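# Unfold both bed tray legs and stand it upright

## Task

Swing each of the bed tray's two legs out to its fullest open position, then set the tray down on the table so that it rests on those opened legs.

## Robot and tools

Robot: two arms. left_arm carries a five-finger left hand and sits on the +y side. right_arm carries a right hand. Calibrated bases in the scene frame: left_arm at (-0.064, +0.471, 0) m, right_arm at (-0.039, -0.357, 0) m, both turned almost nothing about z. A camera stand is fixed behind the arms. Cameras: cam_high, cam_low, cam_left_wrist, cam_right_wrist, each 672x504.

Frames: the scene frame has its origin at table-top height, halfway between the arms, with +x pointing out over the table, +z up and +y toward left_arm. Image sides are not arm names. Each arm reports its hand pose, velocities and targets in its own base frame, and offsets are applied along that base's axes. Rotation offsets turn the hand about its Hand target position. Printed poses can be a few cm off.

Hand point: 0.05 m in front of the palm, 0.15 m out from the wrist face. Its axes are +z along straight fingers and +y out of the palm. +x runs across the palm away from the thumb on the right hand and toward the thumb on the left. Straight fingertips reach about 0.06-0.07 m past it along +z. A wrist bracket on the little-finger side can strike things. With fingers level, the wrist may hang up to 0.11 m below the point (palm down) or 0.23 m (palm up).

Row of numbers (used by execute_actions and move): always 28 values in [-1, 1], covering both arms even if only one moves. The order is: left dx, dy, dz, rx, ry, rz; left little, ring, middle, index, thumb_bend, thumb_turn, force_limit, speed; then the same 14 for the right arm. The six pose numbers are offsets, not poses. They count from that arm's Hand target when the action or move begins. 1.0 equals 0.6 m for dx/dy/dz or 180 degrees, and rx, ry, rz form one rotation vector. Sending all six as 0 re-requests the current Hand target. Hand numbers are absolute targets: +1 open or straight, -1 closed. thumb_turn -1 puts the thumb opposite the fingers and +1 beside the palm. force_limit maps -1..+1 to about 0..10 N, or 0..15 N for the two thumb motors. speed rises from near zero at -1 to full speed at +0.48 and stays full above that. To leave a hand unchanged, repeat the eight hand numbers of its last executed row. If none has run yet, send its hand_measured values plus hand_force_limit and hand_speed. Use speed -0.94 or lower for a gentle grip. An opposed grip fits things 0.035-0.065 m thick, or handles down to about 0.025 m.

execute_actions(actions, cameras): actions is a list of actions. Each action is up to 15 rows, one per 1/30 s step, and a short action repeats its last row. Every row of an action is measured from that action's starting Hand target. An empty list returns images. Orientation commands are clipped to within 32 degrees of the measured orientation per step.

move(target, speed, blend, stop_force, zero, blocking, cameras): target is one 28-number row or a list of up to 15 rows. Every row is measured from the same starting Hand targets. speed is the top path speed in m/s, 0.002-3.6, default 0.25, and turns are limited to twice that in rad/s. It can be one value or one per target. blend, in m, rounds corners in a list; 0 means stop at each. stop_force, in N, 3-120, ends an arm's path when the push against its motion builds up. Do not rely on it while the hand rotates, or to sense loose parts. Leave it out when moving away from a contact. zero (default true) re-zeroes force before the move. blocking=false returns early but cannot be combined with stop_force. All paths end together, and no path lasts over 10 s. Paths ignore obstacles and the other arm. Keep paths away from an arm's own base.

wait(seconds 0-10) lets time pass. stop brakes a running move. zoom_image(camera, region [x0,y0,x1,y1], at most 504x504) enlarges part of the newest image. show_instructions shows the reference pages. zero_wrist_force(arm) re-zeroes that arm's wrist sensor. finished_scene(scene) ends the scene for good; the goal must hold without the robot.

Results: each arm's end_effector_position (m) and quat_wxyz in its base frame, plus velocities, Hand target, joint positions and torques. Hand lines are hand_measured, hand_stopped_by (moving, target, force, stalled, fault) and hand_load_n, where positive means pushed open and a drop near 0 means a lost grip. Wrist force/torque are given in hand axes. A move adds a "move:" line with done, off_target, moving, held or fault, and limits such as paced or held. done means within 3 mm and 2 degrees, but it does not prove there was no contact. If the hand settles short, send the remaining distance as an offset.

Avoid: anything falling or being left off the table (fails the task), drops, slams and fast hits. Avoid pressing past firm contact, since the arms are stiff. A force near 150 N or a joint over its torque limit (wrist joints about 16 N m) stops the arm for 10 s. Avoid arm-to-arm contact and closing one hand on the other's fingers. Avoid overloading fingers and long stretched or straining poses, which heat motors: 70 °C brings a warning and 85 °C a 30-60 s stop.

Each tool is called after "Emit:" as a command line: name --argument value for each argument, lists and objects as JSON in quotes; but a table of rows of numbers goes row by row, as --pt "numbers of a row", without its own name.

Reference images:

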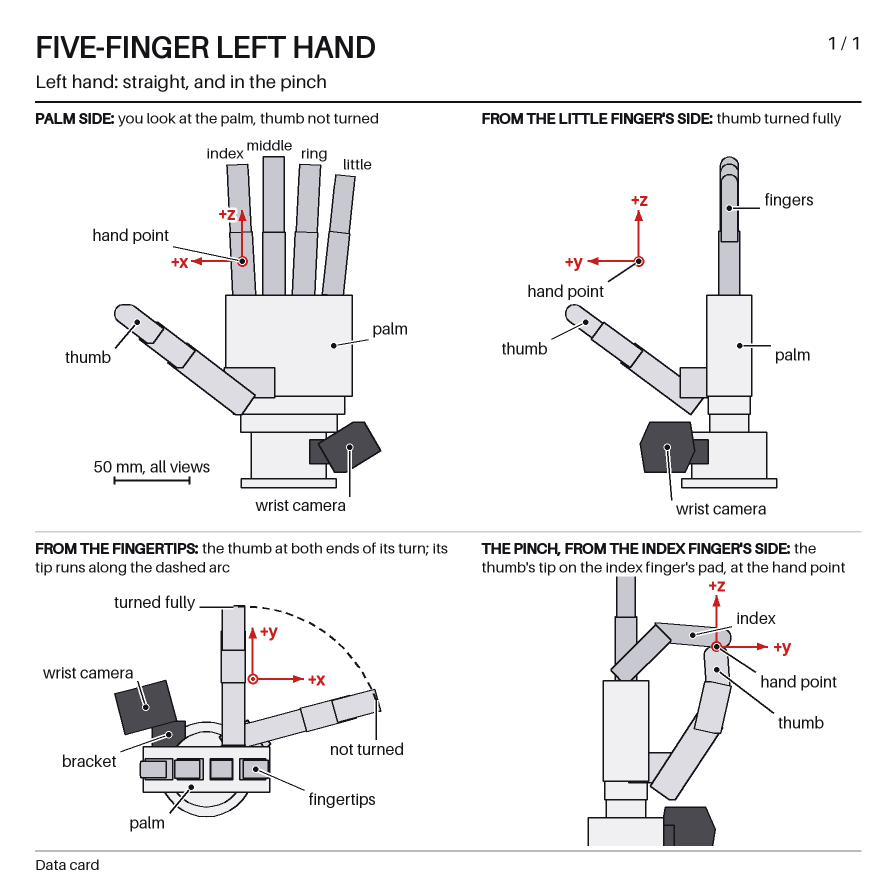

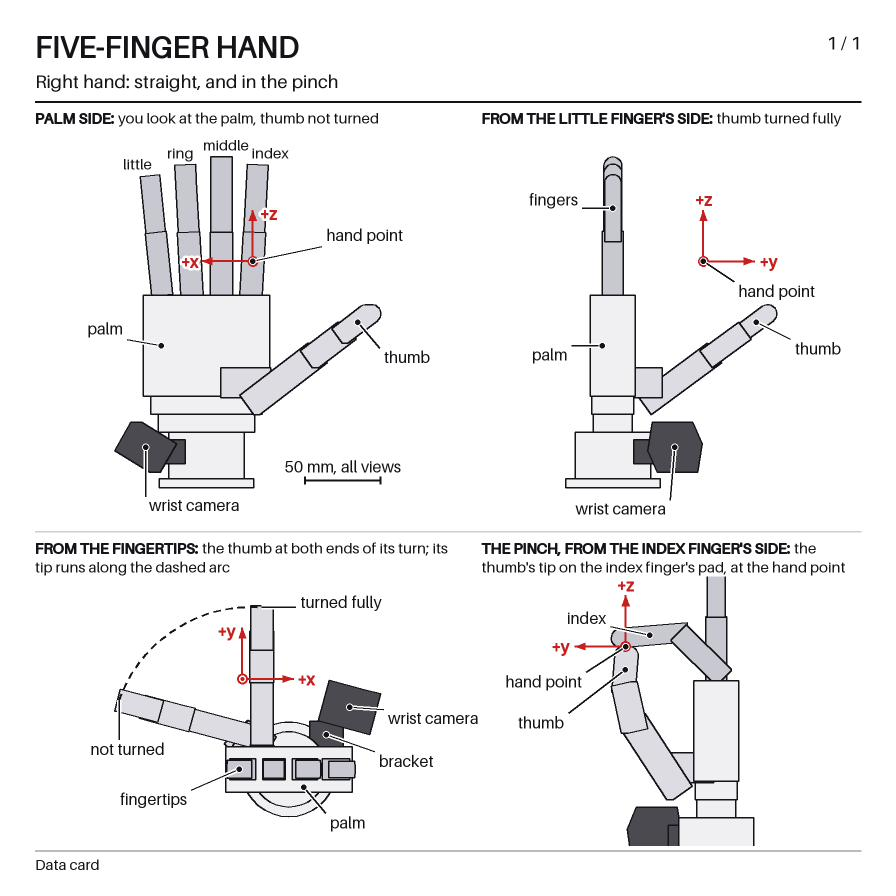

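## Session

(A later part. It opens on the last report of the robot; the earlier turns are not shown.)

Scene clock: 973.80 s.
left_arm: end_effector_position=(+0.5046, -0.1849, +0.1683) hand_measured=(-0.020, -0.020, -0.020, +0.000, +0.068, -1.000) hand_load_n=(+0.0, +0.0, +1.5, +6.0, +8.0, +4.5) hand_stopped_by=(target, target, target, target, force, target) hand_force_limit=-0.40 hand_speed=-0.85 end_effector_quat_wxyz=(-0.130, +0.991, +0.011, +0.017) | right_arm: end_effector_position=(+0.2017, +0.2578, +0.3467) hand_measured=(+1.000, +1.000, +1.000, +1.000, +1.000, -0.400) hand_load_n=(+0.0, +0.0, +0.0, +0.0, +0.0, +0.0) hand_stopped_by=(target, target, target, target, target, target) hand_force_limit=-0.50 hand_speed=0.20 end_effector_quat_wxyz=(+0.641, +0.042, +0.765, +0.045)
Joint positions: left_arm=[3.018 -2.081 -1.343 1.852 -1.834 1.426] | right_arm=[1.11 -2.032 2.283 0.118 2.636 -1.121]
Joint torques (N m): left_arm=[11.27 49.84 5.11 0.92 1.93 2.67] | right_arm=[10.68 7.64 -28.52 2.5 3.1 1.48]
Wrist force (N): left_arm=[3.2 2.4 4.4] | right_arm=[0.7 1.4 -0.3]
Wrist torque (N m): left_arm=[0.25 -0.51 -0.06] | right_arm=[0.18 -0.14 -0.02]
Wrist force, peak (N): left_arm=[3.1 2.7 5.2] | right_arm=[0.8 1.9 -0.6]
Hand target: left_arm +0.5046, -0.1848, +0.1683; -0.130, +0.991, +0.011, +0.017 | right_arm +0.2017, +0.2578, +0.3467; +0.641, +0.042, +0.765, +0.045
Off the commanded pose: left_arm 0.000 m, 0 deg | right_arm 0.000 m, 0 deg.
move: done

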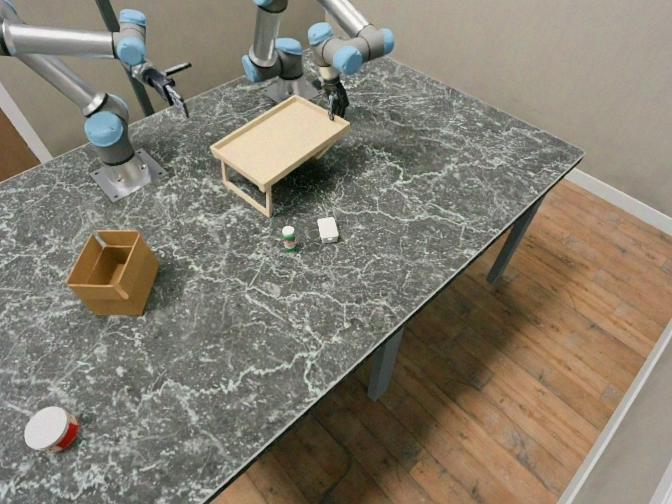

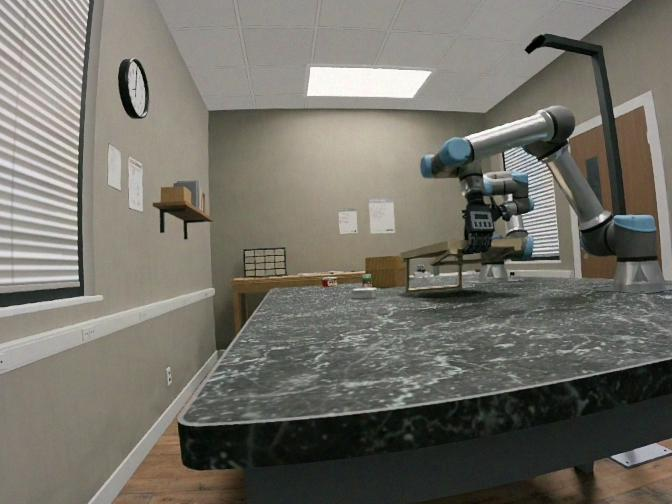

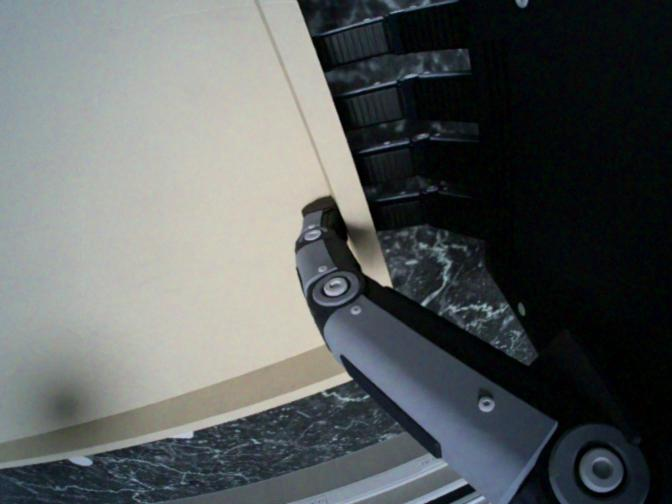

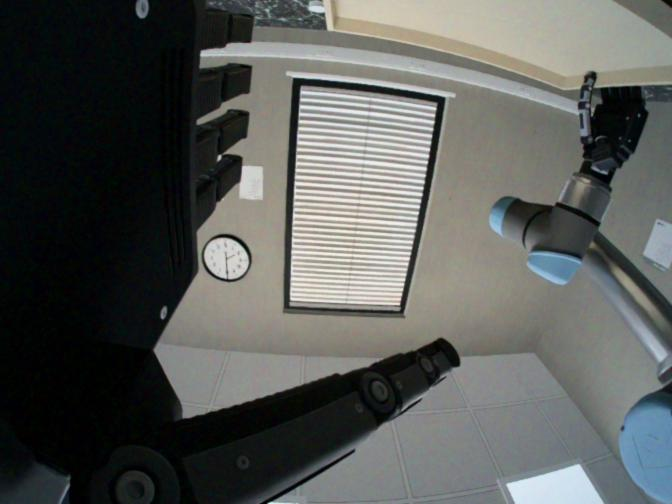

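Emit:
move --pt "0 0 0 0 0 0 -0.02 -0.02 -0.02 0 -0.45 -1 -0.4 -0.85 -0.0695 0.3203 -0.0778 0 0 0 1 1 1 1 1 -0.4 -0.5 0.2" --pt "0 0 0 0 0 0 -0.02 -0.02 -0.02 0 -0.45 -1 -0.4 -0.85 -0.0695 0.437 -0.3495 0 0 0 1 1 1 1 1 -0.4 -0.5 0.2" --speed 0.2 --blend '[0.03,0]' --cameras '["cam_right_wrist","cam_high"]'

Emit:
zoom_image --camera "cam_right_wrist" --region '[190, 90, 550, 330]'

Scene clock: 983.53 s.
left_arm: end_effector_position=(+0.5046, -0.1848, +0.1683) hand_measured=(-0.020, -0.020, -0.020, +0.000, +0.068, -1.000) hand_load_n=(+0.5, +0.0, +1.5, +6.0, +8.5, +4.0) hand_stopped_by=(target, target, target, target, force, target) hand_force_limit=-0.40 hand_speed=-0.85 end_effector_quat_wxyz=(-0.130, +0.991, +0.011, +0.017) | right_arm: end_effector_position=(+0.1597, +0.4633, +0.2649) hand_measured=(+1.000, +1.000, +1.000, +1.000, +1.000, -0.400) hand_load_n=(+0.0, +0.0, +0.0, +0.0, +0.0, +0.0) hand_stopped_by=(target, target, target, target, target, target) hand_force_limit=-0.50 hand_speed=0.20 end_effector_quat_wxyz=(+0.643, +0.038, +0.763, +0.049)
Joint positions: left_arm=[3.018 -2.081 -1.343 1.852 -1.834 1.426] | right_arm=[1.466 -1.207 1.834 0.296 2.928 -0.534]
Joint torques (N m): left_arm=[11.44 50.49 6.6 0.81 1.72 2.58] | right_arm=[-10.08 -37.45 -4.78 -1.06 -1.41 -0.81]
Wrist force (N): left_arm=[3.0 2.7 4.3] | right_arm=[0.8 1.7 -0.4]
Wrist torque (N m): left_arm=[0.30 -0.51 -0.07] | right_arm=[0.19 -0.18 0.01]
Wrist force, peak (N): left_arm=[3.1 2.7 5.3] | right_arm=[4.7 2.7 0.3]
Hand target: left_arm +0.5046, -0.1848, +0.1683; -0.130, +0.991, +0.011, +0.017 | right_arm +0.1597, +0.4633, +0.2649; +0.643, +0.038, +0.763, +0.049 (not the last commanded pose)
Off the commanded pose: left_arm 0.000 m, 0 deg | right_arm 0.140 m, 1 deg.
move: held (right_arm; a check stopped the path); path passed 1 of 2 targets; limits=held
pose unreachable (right arm): on one or more control steps of this call, first in action 0 (counted from 0), this arm could not follow its commanded pose, so it was not sent that pose on those steps. It may still have moved: this result reports where it is.
cause: moving toward the commanded pose would bring two parts of the arm too close to each other (joints 4 (wrist 1) to 6 (wrist 3) lie between them).
Images, in order (width x height): cam_high 672x504, cam_right_wrist 672x504.

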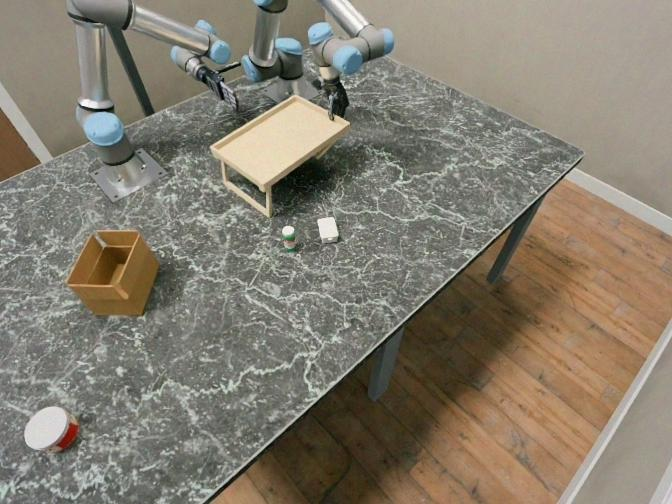

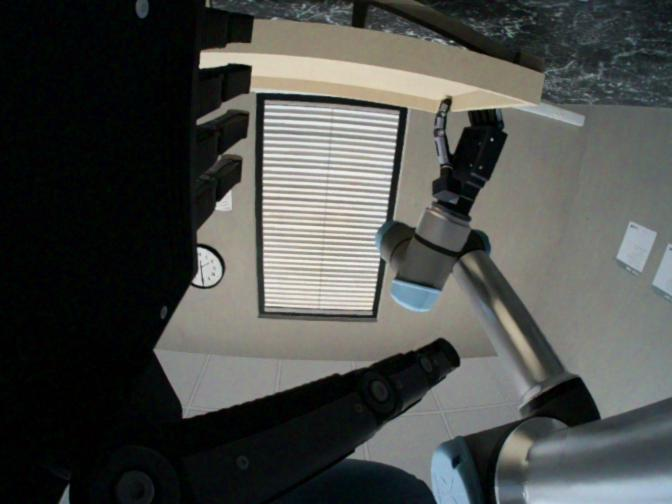

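Scaled by 1.400 from the camera's 672x504 image, which has a finer 960x720 frame.

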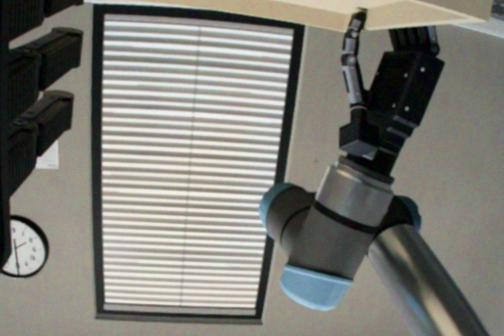

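Emit:
move --pt "0 0 0 0 0 0 -0.02 -0.02 -0.02 0 -0.45 -1 -0.4 -0.85 -0.0162 -0.0055 -0.0415 0 0 0.1111 1 1 1 1 1 -0.4 -0.5 0.2" --pt "0 0 0 0 0 0 -0.02 -0.02 -0.02 0 -0.45 -1 -0.4 -0.85 -0.0162 0.0612 -0.2132 0 0 0.1111 1 1 1 1 1 -0.4 -0.5 0.2" --speed 0.15 --blend '[0.01,0]' --cameras '["cam_right_wrist","cam_high"]'

Emit:
zoom_image --camera "cam_right_wrist" --region '[190, 90, 550, 330]'

Scene clock: 991.60 s.
left_arm: end_effector_position=(+0.5046, -0.1848, +0.1683) hand_measured=(-0.020, -0.020, -0.020, +0.000, +0.068, -1.000) hand_load_n=(+0.0, +0.0, +1.0, +6.0, +8.5, +4.0) hand_stopped_by=(target, target, target, target, force, target) hand_force_limit=-0.40 hand_speed=-0.85 end_effector_quat_wxyz=(-0.130, +0.991, +0.011, +0.017) | right_arm: end_effector_position=(+0.1500, +0.5000, +0.1370) hand_measured=(+1.000, +1.000, +1.000, +1.000, +1.000, -0.400) hand_load_n=(+0.5, +0.0, +0.0, +0.0, -0.5, +0.0) hand_stopped_by=(target, target, target, target, target, target) hand_force_limit=-0.50 hand_speed=0.20 end_effector_quat_wxyz=(+0.625, -0.095, +0.759, +0.160)
Joint positions: left_arm=[3.018 -2.081 -1.343 1.852 -1.834 1.426] | right_arm=[1.374 -1.22 2.196 -0.669 2.549 -1.188]
Joint torques (N m): left_arm=[11.68 50.86 6.42 0.64 1.58 2.69] | right_arm=[11.18 -18.9 -20.81 -2.75 3 -0.82]
Wrist force (N): left_arm=[3.0 2.6 5.2] | right_arm=[0.8 1.6 -0.2]
Wrist torque (N m): left_arm=[0.24 -0.51 -0.06] | right_arm=[0.18 -0.17 0.07]
Wrist force, peak (N): left_arm=[3.0 2.8 5.3] | right_arm=[0.7 2.7 -0.5]
Hand target: left_arm +0.5046, -0.1848, +0.1683; -0.130, +0.991, +0.011, +0.017 | right_arm +0.1500, +0.5000, +0.1370; +0.625, -0.095, +0.759, +0.160
Off the commanded pose: left_arm 0.000 m, 0 deg | right_arm 0.000 m, 0 deg.
move: done
Images, in order (width x height): cam_high 672x504, cam_right_wrist 672x504.

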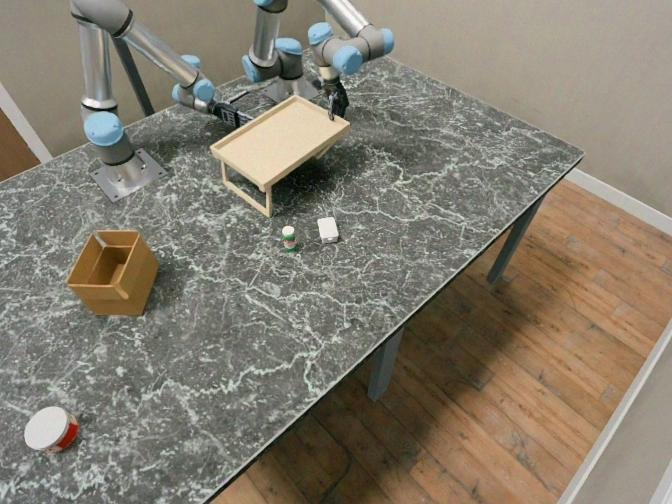

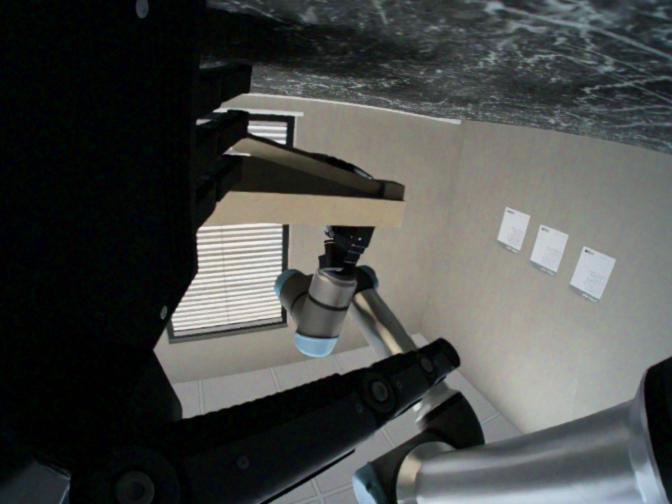

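Scaled by 1.400 from the camera's 672x504 image, which has a finer 960x720 frame.

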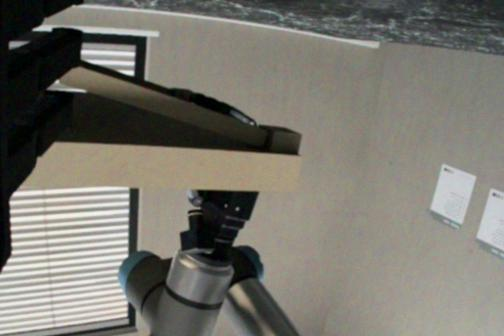

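Emit:
execute_actions --actions '[]'

Emit:
zoom_image --camera "cam_right_wrist" --region '[130, 40, 490, 310]'

Scene clock: 1013.23 s.
left_arm: end_effector_position=(+0.5046, -0.1848, +0.1683) hand_measured=(-0.020, -0.020, -0.020, +0.000, +0.068, -1.000) hand_load_n=(+0.0, +0.0, +1.0, +6.0, +8.0, +4.0) hand_stopped_by=(target, target, target, target, force, target) hand_force_limit=-0.40 hand_speed=-0.85 end_effector_quat_wxyz=(-0.130, +0.991, +0.011, +0.017) | right_arm: end_effector_position=(+0.1500, +0.5000, +0.1370) hand_measured=(+1.000, +1.000, +1.000, +1.000, +1.000, -0.400) hand_load_n=(+0.0, +0.0, -0.5, -0.5, +0.0, +0.0) hand_stopped_by=(target, target, target, target, target, target) hand_force_limit=-0.50 hand_speed=0.20 end_effector_quat_wxyz=(+0.625, -0.095, +0.759, +0.160)
Joint positions: left_arm=[3.018 -2.081 -1.343 1.852 -1.834 1.426] | right_arm=[1.374 -1.219 2.196 -0.669 2.549 -1.188]
Joint velocities: within noise
Joint torques (N m): left_arm=[11.91 50.67 6.96 0.73 1.7 2.59] | right_arm=[11.1 -18.13 -20.4 -2.71 2.84 -0.82]
Motor temperatures (°C): left_arm=[27 26 28 36 35 32] | right_arm=[26 30 25 29 31 28]
Wrist force (N): left_arm=[3.0 2.5 4.4] | right_arm=[0.5 1.3 -0.1]
Wrist torque (N m): left_arm=[0.25 -0.48 -0.07] | right_arm=[0.13 -0.14 0.04]
Wrist force, peak (N): left_arm=[3.2 2.9 5.3] | right_arm=[0.6 1.7 -0.3]
Hand target: left_arm +0.5046, -0.1848, +0.1683; -0.130, +0.991, +0.011, +0.017 | right_arm +0.1500, +0.5000, +0.1370; +0.625, -0.095, +0.759, +0.160
Off the commanded pose: left_arm 0.000 m, 0 deg | right_arm 0.000 m, 0 deg.

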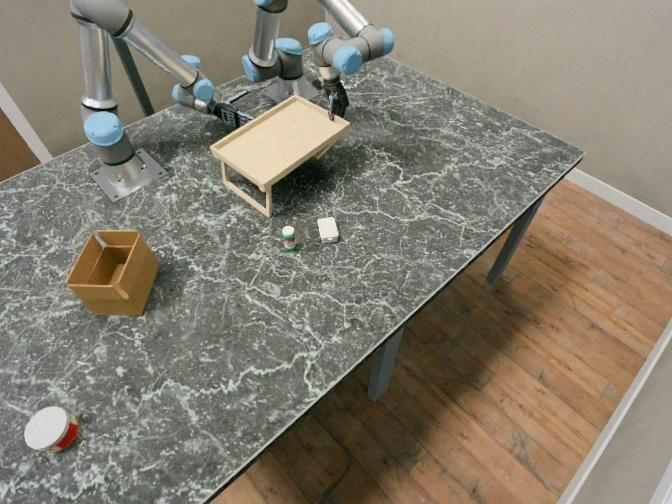

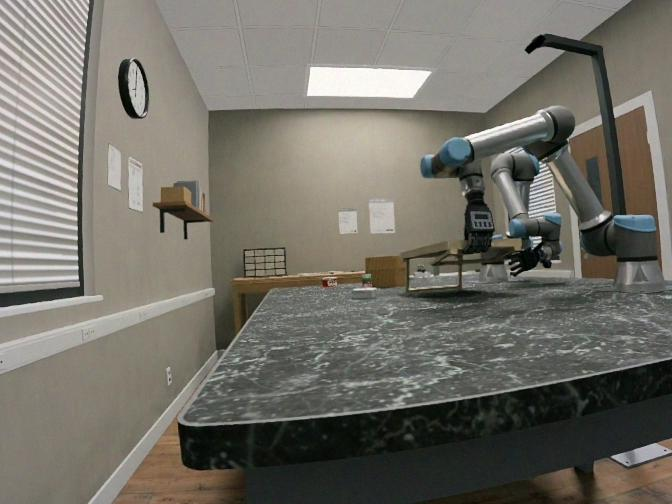

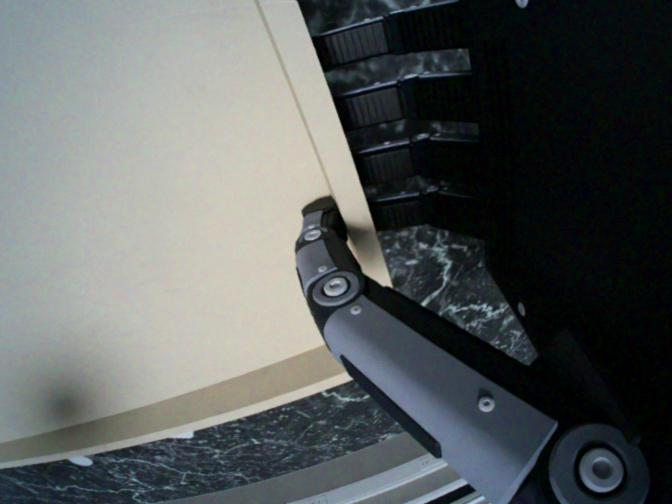

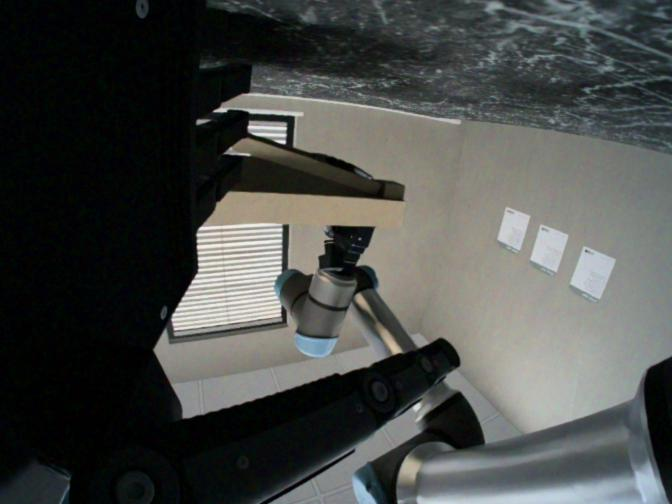

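Scaled by 1.400 from the camera's 672x504 image, which has a finer 960x720 frame.

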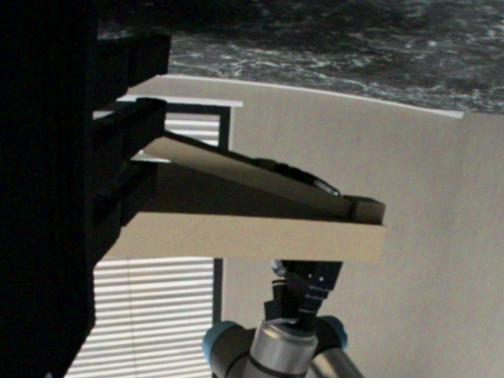

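Emit:
move --target '[0,0,0,0,0,0,-0.02,-0.02,-0.02,0,-0.45,-1,-0.4,-0.85, 0,-0.1,-0.02,0,0,0,1,1,1,1,1,-0.4,-0.5,0.2]' --speed 0.15 --cameras '["cam_right_wrist"]'

Emit:
zoom_image --camera "cam_right_wrist" --region '[190, 60, 510, 300]'

Scene clock: 1017.90 s.
left_arm: end_effector_position=(+0.5046, -0.1848, +0.1683) hand_measured=(-0.020, -0.020, -0.020, +0.000, +0.068, -1.000) hand_load_n=(+0.0, +0.0, +1.0, +6.0, +8.5, +4.0) hand_stopped_by=(target, target, target, target, force, target) hand_force_limit=-0.40 hand_speed=-0.85 end_effector_quat_wxyz=(-0.130, +0.991, +0.011, +0.017) | right_arm: end_effector_position=(+0.1500, +0.4400, +0.1250) hand_measured=(+1.000, +1.000, +1.000, +1.000, +1.000, -0.400) hand_load_n=(+0.0, +0.0, +0.0, +0.0, +0.0, +0.0) hand_stopped_by=(target, target, target, target, target, target) hand_force_limit=-0.50 hand_speed=0.20 end_effector_quat_wxyz=(+0.625, -0.095, +0.759, +0.160)
Joint positions: left_arm=[3.018 -2.081 -1.343 1.852 -1.834 1.426] | right_arm=[1.332 -1.295 2.377 -0.793 2.508 -1.21]
Joint torques (N m): left_arm=[11.79 50.61 6.26 0.73 1.71 2.56] | right_arm=[-11.11 -29.93 0.45 -2.9 -1.87 -1.12]
Wrist force (N): left_arm=[3.3 2.6 4.0] | right_arm=[0.8 1.4 0.2]
Wrist torque (N m): left_arm=[0.29 -0.53 -0.06] | right_arm=[0.11 -0.20 0.06]
Wrist force, peak (N): left_arm=[3.2 2.8 5.3] | right_arm=[0.7 2.3 0.0]
Hand target: left_arm +0.5046, -0.1848, +0.1683; -0.130, +0.991, +0.011, +0.017 | right_arm +0.1500, +0.4400, +0.1250; +0.625, -0.095, +0.759, +0.160
Off the commanded pose: left_arm 0.000 m, 0 deg | right_arm 0.000 m, 0 deg.
move: done
Images, in order (width x height): cam_right_wrist 672x504.

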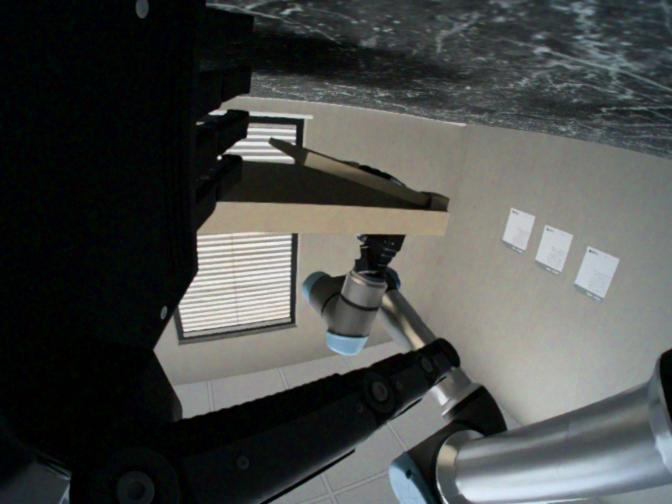

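Scaled by 1.575 from the camera's 672x504 image, which has a finer 960x720 frame.

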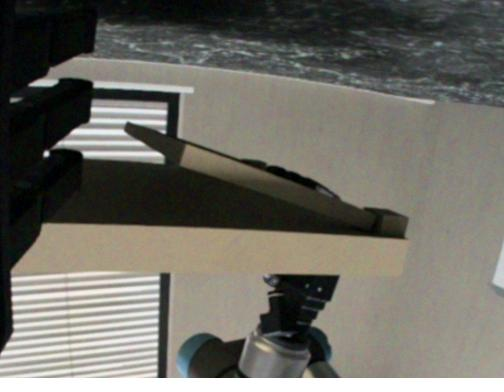

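Emit:
move --target '[0,0,0,0,0,0,-0.02,-0.02,-0.02,0,-0.45,-1,-0.4,-0.85, 0,-0.08,0,0,0,0,1,1,1,1,1,-0.4,-0.5,0.2]' --speed 0.15 --cameras '["cam_right_wrist"]'

Emit:
zoom_image --camera "cam_right_wrist" --region '[200, 60, 520, 300]'

Scene clock: 1035.40 s.
left_arm: end_effector_position=(+0.5046, -0.1848, +0.1683) hand_measured=(-0.020, -0.020, -0.020, +0.000, +0.068, -1.000) hand_load_n=(+0.5, +0.0, +1.5, +6.0, +8.5, +4.0) hand_stopped_by=(target, target, target, target, force, target) hand_force_limit=-0.40 hand_speed=-0.85 end_effector_quat_wxyz=(-0.130, +0.991, +0.011, +0.017) | right_arm: end_effector_position=(+0.1500, +0.3920, +0.1250) hand_measured=(+1.000, +1.000, +1.000, +1.000, +1.000, -0.400) hand_load_n=(+0.0, +0.0, +0.0, +0.0, +0.0, +0.0) hand_stopped_by=(target, target, target, target, target, target) hand_force_limit=-0.50 hand_speed=0.20 end_effector_quat_wxyz=(+0.625, -0.095, +0.759, +0.160)
Joint positions: left_arm=[3.018 -2.081 -1.343 1.852 -1.834 1.426] | right_arm=[1.28 -1.387 2.517 -0.859 2.459 -1.233]
Joint torques (N m): left_arm=[12.42 50.51 6.46 0.74 1.63 2.46] | right_arm=[-10.27 -24.42 2.36 -2.98 -1.95 -1.18]
Wrist force (N): left_arm=[3.3 2.8 4.9] | right_arm=[0.8 1.5 0.2]
Wrist torque (N m): left_arm=[0.29 -0.56 -0.04] | right_arm=[0.14 -0.20 0.05]
Wrist force, peak (N): left_arm=[3.4 2.8 5.0] | right_arm=[0.8 1.9 0.5]
Hand target: left_arm +0.5046, -0.1848, +0.1683; -0.130, +0.991, +0.011, +0.017 | right_arm +0.1500, +0.3920, +0.1250; +0.625, -0.095, +0.759, +0.160
Off the commanded pose: left_arm 0.000 m, 0 deg | right_arm 0.000 m, 0 deg.
move: done
Images, in order (width x height): cam_right_wrist 672x504.

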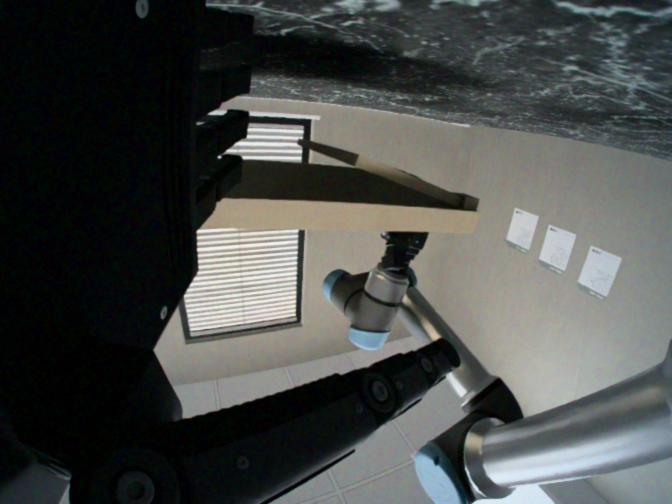

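Scaled by 1.575 from the camera's 672x504 image, which has a finer 960x720 frame.

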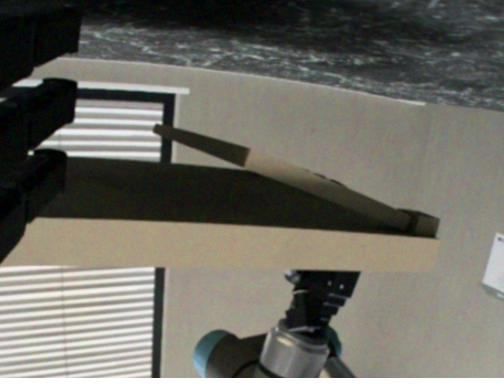

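Emit:
move --target '[0,0,0,0,0,0,-0.02,-0.02,-0.02,0,-0.45,-1,-0.4,-0.85, 0.0192,0.1683,0.0267,0.0191,-0.0517,-0.0069,-1,-1,-1,1,0.55,-1,-0.5,0.3]' --speed 0.15 --cameras '["cam_right_wrist"]'

Emit:
zoom_image --camera "cam_right_wrist" --region '[130, 60, 450, 300]'

Scene clock: 1057.07 s.
left_arm: end_effector_position=(+0.5046, -0.1848, +0.1683) hand_measured=(-0.020, -0.020, -0.020, +0.000, +0.068, -1.000) hand_load_n=(+0.0, +0.0, +1.5, +6.0, +8.5, +4.0) hand_stopped_by=(target, target, target, target, force, target) hand_force_limit=-0.40 hand_speed=-0.85 end_effector_quat_wxyz=(-0.130, +0.991, +0.011, +0.017) | right_arm: end_effector_position=(+0.1615, +0.4929, +0.1410) hand_measured=(-1.000, -1.000, -1.000, +1.000, +0.550, -1.000) hand_load_n=(+0.0, +0.0, +2.0, +0.0, +1.0, +0.0) hand_stopped_by=(target, target, target, target, target, target) hand_force_limit=-0.50 hand_speed=0.30 end_effector_quat_wxyz=(+0.688, -0.080, +0.701, +0.167)
Joint positions: left_arm=[3.018 -2.081 -1.343 1.852 -1.834 1.426] | right_arm=[1.341 -1.179 2.303 -1.13 2.559 -1.452]
Joint torques (N m): left_arm=[11.13 50.72 7.15 0.62 1.61 2.42] | right_arm=[11.07 -18.35 -18.74 -3.64 2.55 -1.13]
Wrist force (N): left_arm=[3.2 2.6 4.9] | right_arm=[0.7 1.6 -0.5]
Wrist torque (N m): left_arm=[0.26 -0.53 -0.06] | right_arm=[0.16 -0.19 0.03]
Wrist force, peak (N): left_arm=[3.3 2.7 5.4] | right_arm=[1.1 2.2 0.2]
Hand target: left_arm +0.5046, -0.1848, +0.1683; -0.130, +0.991, +0.011, +0.017 | right_arm +0.1615, +0.4930, +0.1410; +0.688, -0.080, +0.701, +0.167
Off the commanded pose: left_arm 0.000 m, 0 deg | right_arm 0.000 m, 0 deg.
move: done
Images, in order (width x height): cam_right_wrist 672x504.

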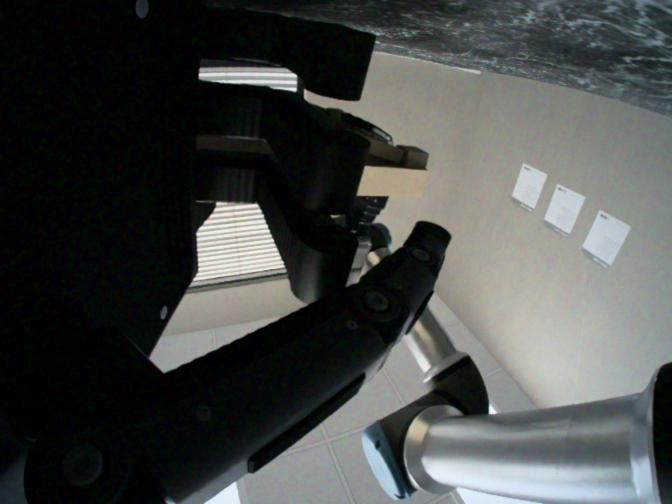

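Scaled by 1.575 from the camera's 672x504 image, which has a finer 960x720 frame.

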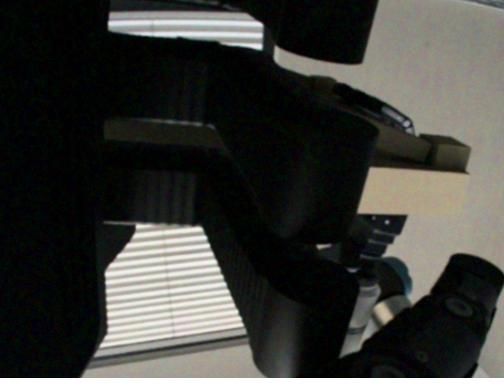

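Emit:
move --pt "0 0 0 0 0 0 -0.02 -0.02 -0.02 0 -0.45 -1 -0.4 -0.85 -0.035 0 0 0 0 0 -1 -1 -1 1 0.55 -1 -0.5 0.3" --pt "0 0 0 0 0 0 -0.02 -0.02 -0.02 0 -0.45 -1 -0.4 -0.85 -0.035 0.01 -0.0117 0 0 0 -1 -1 -1 1 0.55 -1 -0.5 0.3" --speed 0.1 --cameras '["cam_right_wrist"]'

Emit:
zoom_image --camera "cam_right_wrist" --region '[130, 60, 450, 300]'

Emit:
zoom_image --camera "cam_high" --region '[150, 40, 410, 240]'

Scene clock: 1074.57 s.
left_arm: end_effector_position=(+0.5046, -0.1848, +0.1683) hand_measured=(-0.020, -0.020, -0.020, +0.000, +0.068, -1.000) hand_load_n=(+0.0, +0.0, +1.0, +6.5, +8.0, +4.0) hand_stopped_by=(target, target, target, target, force, target) hand_force_limit=-0.40 hand_speed=-0.85 end_effector_quat_wxyz=(-0.130, +0.991, +0.011, +0.017) | right_arm: end_effector_position=(+0.1405, +0.4989, +0.1340) hand_measured=(-1.000, -1.000, -1.000, +1.000, +0.550, -1.000) hand_load_n=(+0.0, +0.0, +2.0, +0.0, +0.5, +0.0) hand_stopped_by=(target, target, target, target, target, target) hand_force_limit=-0.50 hand_speed=0.30 end_effector_quat_wxyz=(+0.688, -0.080, +0.701, +0.167)
Joint positions: left_arm=[3.018 -2.081 -1.343 1.852 -1.834 1.426] | right_arm=[1.405 -1.146 2.277 -1.139 2.623 -1.453]
Joint torques (N m): left_arm=[11.37 50.35 6.72 0.77 1.62 2.28] | right_arm=[10.55 -19.51 -18.78 -3.5 2.5 -0.91]
Wrist force (N): left_arm=[3.1 2.7 5.1] | right_arm=[0.7 1.8 -0.5]
Wrist torque (N m): left_arm=[0.27 -0.52 -0.06] | right_arm=[0.19 -0.18 0.01]
Wrist force, peak (N): left_arm=[3.2 3.1 5.1] | right_arm=[1.2 2.0 -0.7]
Hand target: left_arm +0.5046, -0.1848, +0.1683; -0.130, +0.991, +0.011, +0.017 | right_arm +0.1405, +0.4990, +0.1340; +0.688, -0.080, +0.701, +0.167
Off the commanded pose: left_arm 0.000 m, 0 deg | right_arm 0.000 m, 0 deg.
move: done
Images, in order (width x height): cam_right_wrist 672x504.

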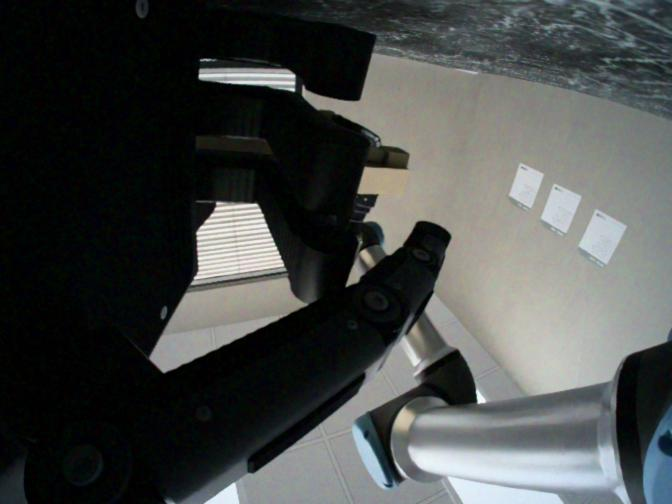

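Scaled by 1.575 from the camera's 672x504 image, which has a finer 960x720 frame.

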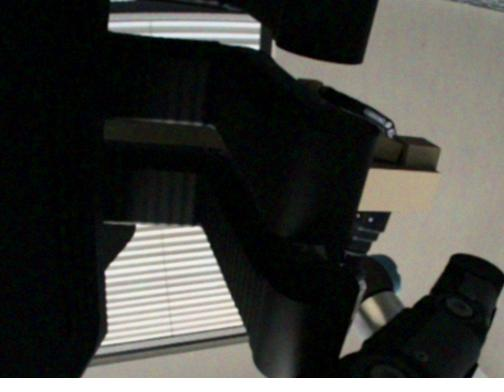

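This scene's latest camera images include none from cam_high. They are from: cam_right_wrist. cam_high's image comes with the result of a call that names it in "cameras".

Emit:
move --target '[0,0,0,0,0,0,-0.02,-0.02,-0.02,0,-0.45,-1,-0.4,-0.85, 0.0862,0.0318,0.0002,0,0,0,-1,-1,-1,1,0.55,-1,-0.5,0.3]' --speed 0.03 --stop_force 3 --cameras '["cam_right_wrist","cam_high"]'

Emit:
zoom_image --camera "cam_right_wrist" --region '[130, 60, 450, 300]'

Emit:
zoom_image --camera "cam_high" --region '[150, 40, 410, 240]'

Scene clock: 1080.77 s.
left_arm: end_effector_position=(+0.5046, -0.1848, +0.1683) hand_measured=(-0.020, -0.020, -0.020, +0.000, +0.068, -1.000) hand_load_n=(+0.0, +0.0, +1.5, +6.0, +8.5, +4.5) hand_stopped_by=(target, target, target, target, force, target) hand_force_limit=-0.40 hand_speed=-0.85 end_effector_quat_wxyz=(-0.130, +0.991, +0.011, +0.017) | right_arm: end_effector_position=(+0.1922, +0.5180, +0.1341) hand_measured=(-1.000, -1.000, -1.000, +1.000, +0.550, -1.000) hand_load_n=(+0.0, +0.0, +2.0, +0.0, +0.5, +0.0) hand_stopped_by=(target, target, target, target, target, target) hand_force_limit=-0.50 hand_speed=0.30 end_effector_quat_wxyz=(+0.688, -0.080, +0.701, +0.167)
Joint positions: left_arm=[3.018 -2.081 -1.343 1.852 -1.834 1.426] | right_arm=[1.273 -1.129 2.242 -1.119 2.492 -1.451]
Joint torques (N m): left_arm=[12.43 50.39 6.99 0.73 1.71 2.25] | right_arm=[-10.88 -20.5 -18.7 1.4 -2.26 1.04]
Wrist force (N): left_arm=[3.3 2.9 4.8] | right_arm=[0.6 1.7 -0.8]
Wrist torque (N m): left_arm=[0.31 -0.56 -0.05] | right_arm=[0.15 -0.19 0.02]
Wrist force, peak (N): left_arm=[3.1 2.7 5.2] | right_arm=[0.9 2.0 -0.9]
Hand target: left_arm +0.5046, -0.1848, +0.1683; -0.130, +0.991, +0.011, +0.017 | right_arm +0.1922, +0.5180, +0.1341; +0.688, -0.080, +0.701, +0.167
Off the commanded pose: left_arm 0.000 m, 0 deg | right_arm 0.000 m, 0 deg.
move: done
Images, in order (width x height): cam_high 672x504, cam_right_wrist 672x504.

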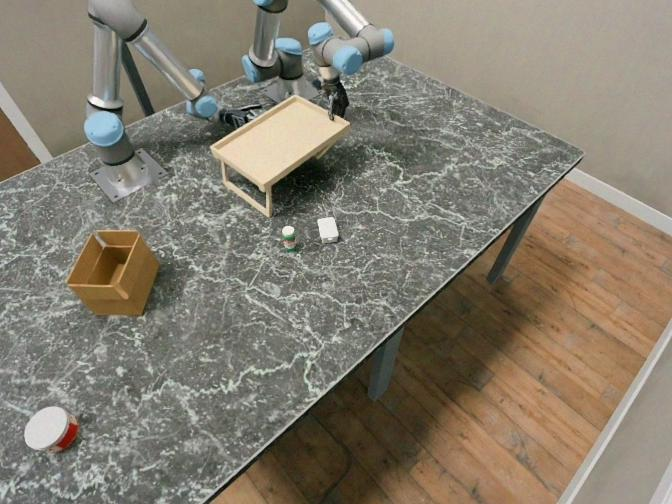

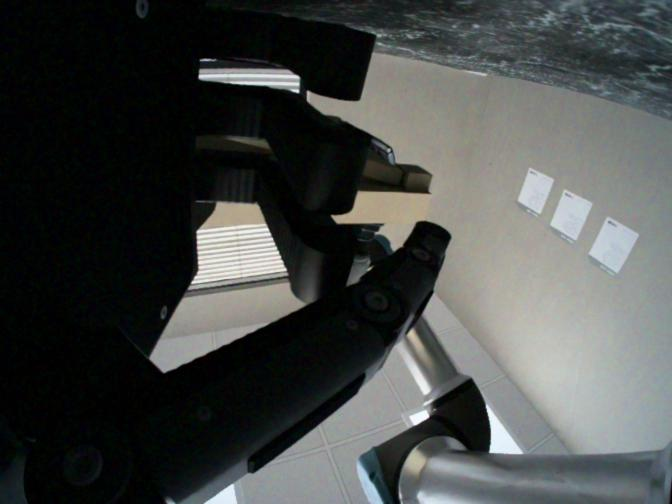

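Scaled by 1.575 from the camera's 672x504 image, which has a finer 960x720 frame.

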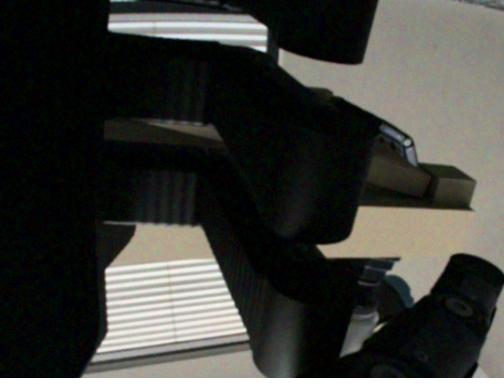

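Scaled by 1.938 from the camera's 672x504 image, which has a finer 960x720 frame.

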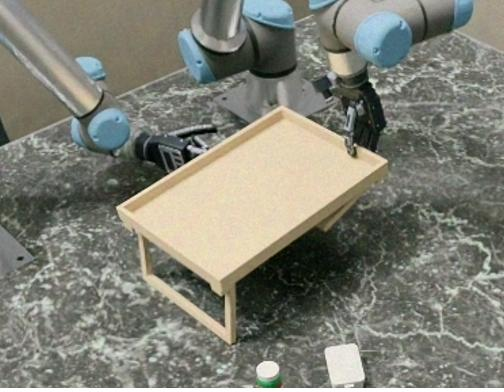

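Emit:
move --pt "0 0 0 0 0 0 -0.02 -0.02 -0.02 0 -0.45 -1 -0.4 -0.85 0.0 0.005 -0.0233 0 0 0 -1 -1 -1 1 0.55 -1 -0.5 0.3" --pt "0 0 0 0 0 0 -0.02 -0.02 -0.02 0 -0.45 -1 -0.4 -0.85 0.0 0.013 -0.043 0 0 0 -1 -1 -1 1 0.55 -1 -0.5 0.3" --speed 0.03 --stop_force 8 --cameras '["cam_right_wrist","cam_high"]'

Emit:
zoom_image --camera "cam_right_wrist" --region '[130, 60, 450, 300]'

Emit:
zoom_image --camera "cam_high" --region '[150, 40, 410, 240]'

Scene clock: 1096.73 s.
left_arm: end_effector_position=(+0.5046, -0.1848, +0.1683) hand_measured=(-0.020, -0.020, -0.020, +0.000, +0.068, -1.000) hand_load_n=(+0.0, +0.0, +1.5, +6.0, +8.5, +4.0) hand_stopped_by=(target, target, target, target, force, target) hand_force_limit=-0.40 hand_speed=-0.85 end_effector_quat_wxyz=(-0.130, +0.991, +0.011, +0.017) | right_arm: end_effector_position=(+0.1922, +0.5258, +0.1083) hand_measured=(-1.000, -1.000, -1.000, +1.000, +0.550, -1.000) hand_load_n=(+0.0, +0.0, +2.0, +0.0, +0.5, +0.0) hand_stopped_by=(target, target, target, target, target, target) hand_force_limit=-0.50 hand_speed=0.30 end_effector_quat_wxyz=(+0.688, -0.080, +0.701, +0.167)
Joint positions: left_arm=[3.018 -2.081 -1.343 1.852 -1.834 1.426] | right_arm=[1.28 -1.049 2.223 -1.18 2.498 -1.451]
Joint torques (N m): left_arm=[11.66 50.47 7.45 0.77 1.56 2.1] | right_arm=[11.01 -22.27 -17.67 -3.74 2.34 -0.8]
Wrist force (N): left_arm=[3.2 2.5 4.9] | right_arm=[0.8 1.5 -0.6]
Wrist torque (N m): left_arm=[0.25 -0.55 -0.04] | right_arm=[0.10 -0.24 0.05]
Wrist force, peak (N): left_arm=[3.4 2.8 5.1] | right_arm=[0.7 2.0 -0.6]
Hand target: left_arm +0.5046, -0.1848, +0.1683; -0.130, +0.991, +0.011, +0.017 | right_arm +0.1922, +0.5258, +0.1083; +0.688, -0.080, +0.701, +0.167
Off the commanded pose: left_arm 0.000 m, 0 deg | right_arm 0.000 m, 0 deg.
move: done
Images, in order (width x height): cam_high 672x504, cam_right_wrist 672x504.

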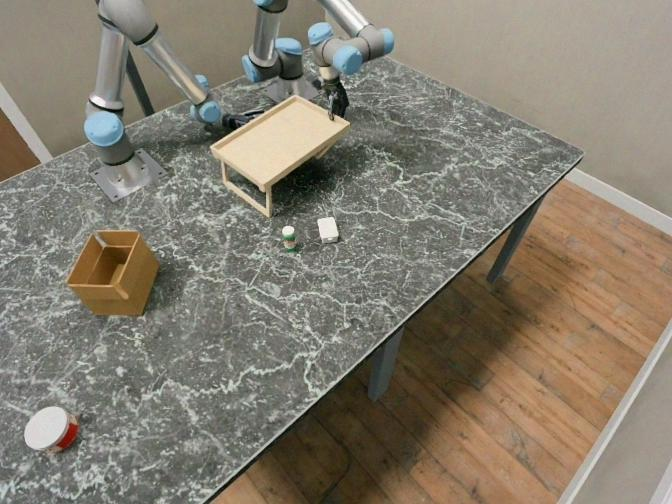

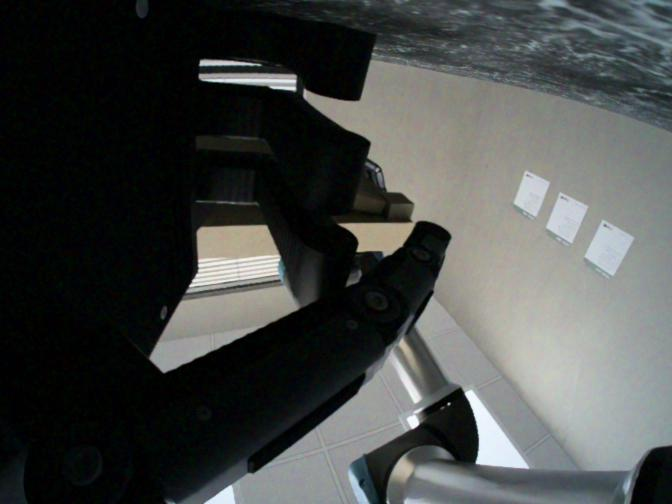

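Scaled by 1.575 from the camera's 672x504 image, which has a finer 960x720 frame.

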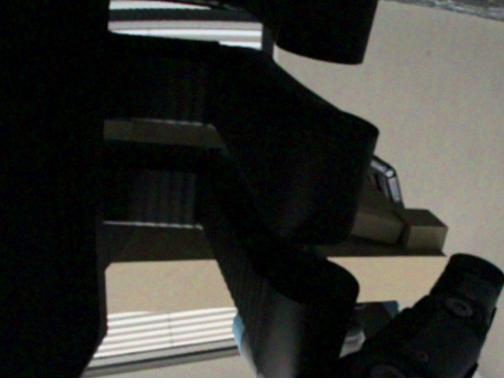

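Scaled by 1.938 from the camera's 672x504 image, which has a finer 960x720 frame.

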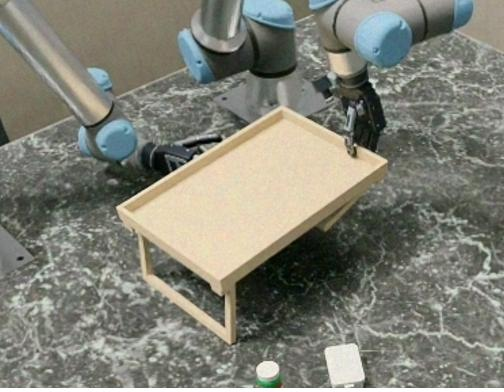

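Emit:
move --pt "0 0 0 0 0 0 -0.02 -0.02 -0.02 0 -0.45 -1 -0.4 -0.85 -0.0783 -0.029 0 0 0 0 1 1 1 1 0.55 -1 -0.5 0.3" --pt "0 0 0 0 0 0 -0.02 -0.02 -0.02 0 -0.45 -1 -0.4 -0.85 -0.0783 -0.143 0 0 0 0 1 1 1 1 1 -0.4 -0.5 0.3" --speed 0.15 --cameras '["cam_right_wrist"]'

Emit:
zoom_image --camera "cam_right_wrist" --region '[190, 60, 510, 300]'

Scene clock: 1103.47 s.
left_arm: end_effector_position=(+0.5046, -0.1848, +0.1683) hand_measured=(-0.020, -0.020, -0.020, +0.000, +0.068, -1.000) hand_load_n=(+0.0, +0.0, +1.0, +6.0, +8.5, +4.0) hand_stopped_by=(target, target, target, target, force, target) hand_force_limit=-0.40 hand_speed=-0.85 end_effector_quat_wxyz=(-0.130, +0.991, +0.011, +0.017) | right_arm: end_effector_position=(+0.1452, +0.4400, +0.1083) hand_measured=(+1.000, +1.000, +1.000, +1.000, +1.000, -0.400) hand_load_n=(+0.0, +0.0, +0.0, +0.0, +0.0, +0.0) hand_stopped_by=(target, target, target, target, target, target) hand_force_limit=-0.50 hand_speed=0.30 end_effector_quat_wxyz=(+0.688, -0.080, +0.701, +0.167)
Joint positions: left_arm=[3.018 -2.081 -1.343 1.852 -1.834 1.426] | right_arm=[1.354 -1.138 2.451 -1.319 2.572 -1.452]
Joint torques (N m): left_arm=[11.83 49.62 7.86 0.61 1.64 2.13] | right_arm=[-10.68 -31.4 4.24 -3.55 -2.12 -0.78]
Wrist force (N): left_arm=[3.3 2.6 4.6] | right_arm=[0.6 1.3 -0.1]
Wrist torque (N m): left_arm=[0.27 -0.55 -0.05] | right_arm=[0.11 -0.19 0.02]
Wrist force, peak (N): left_arm=[3.3 2.7 5.2] | right_arm=[0.5 2.6 -0.4]
Hand target: left_arm +0.5046, -0.1848, +0.1683; -0.130, +0.991, +0.011, +0.017 | right_arm +0.1452, +0.4400, +0.1083; +0.688, -0.080, +0.701, +0.167
Off the commanded pose: left_arm 0.000 m, 0 deg | right_arm 0.000 m, 0 deg.
move: done
Images, in order (width x height): cam_right_wrist 672x504.

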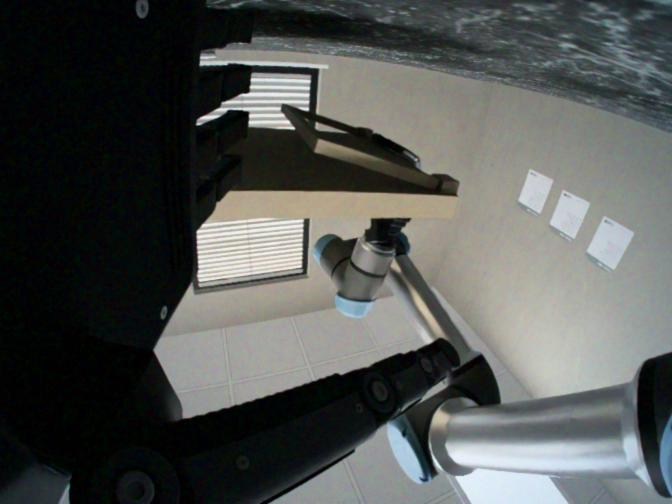

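Scaled by 1.575 from the camera's 672x504 image, which has a finer 960x720 frame.

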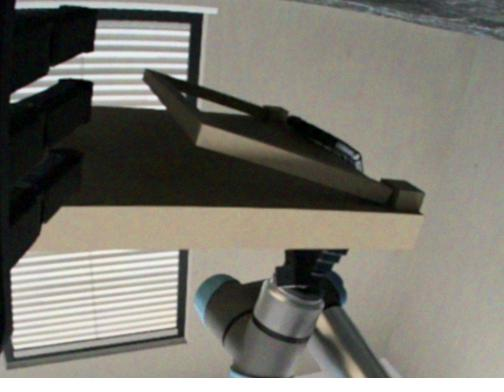

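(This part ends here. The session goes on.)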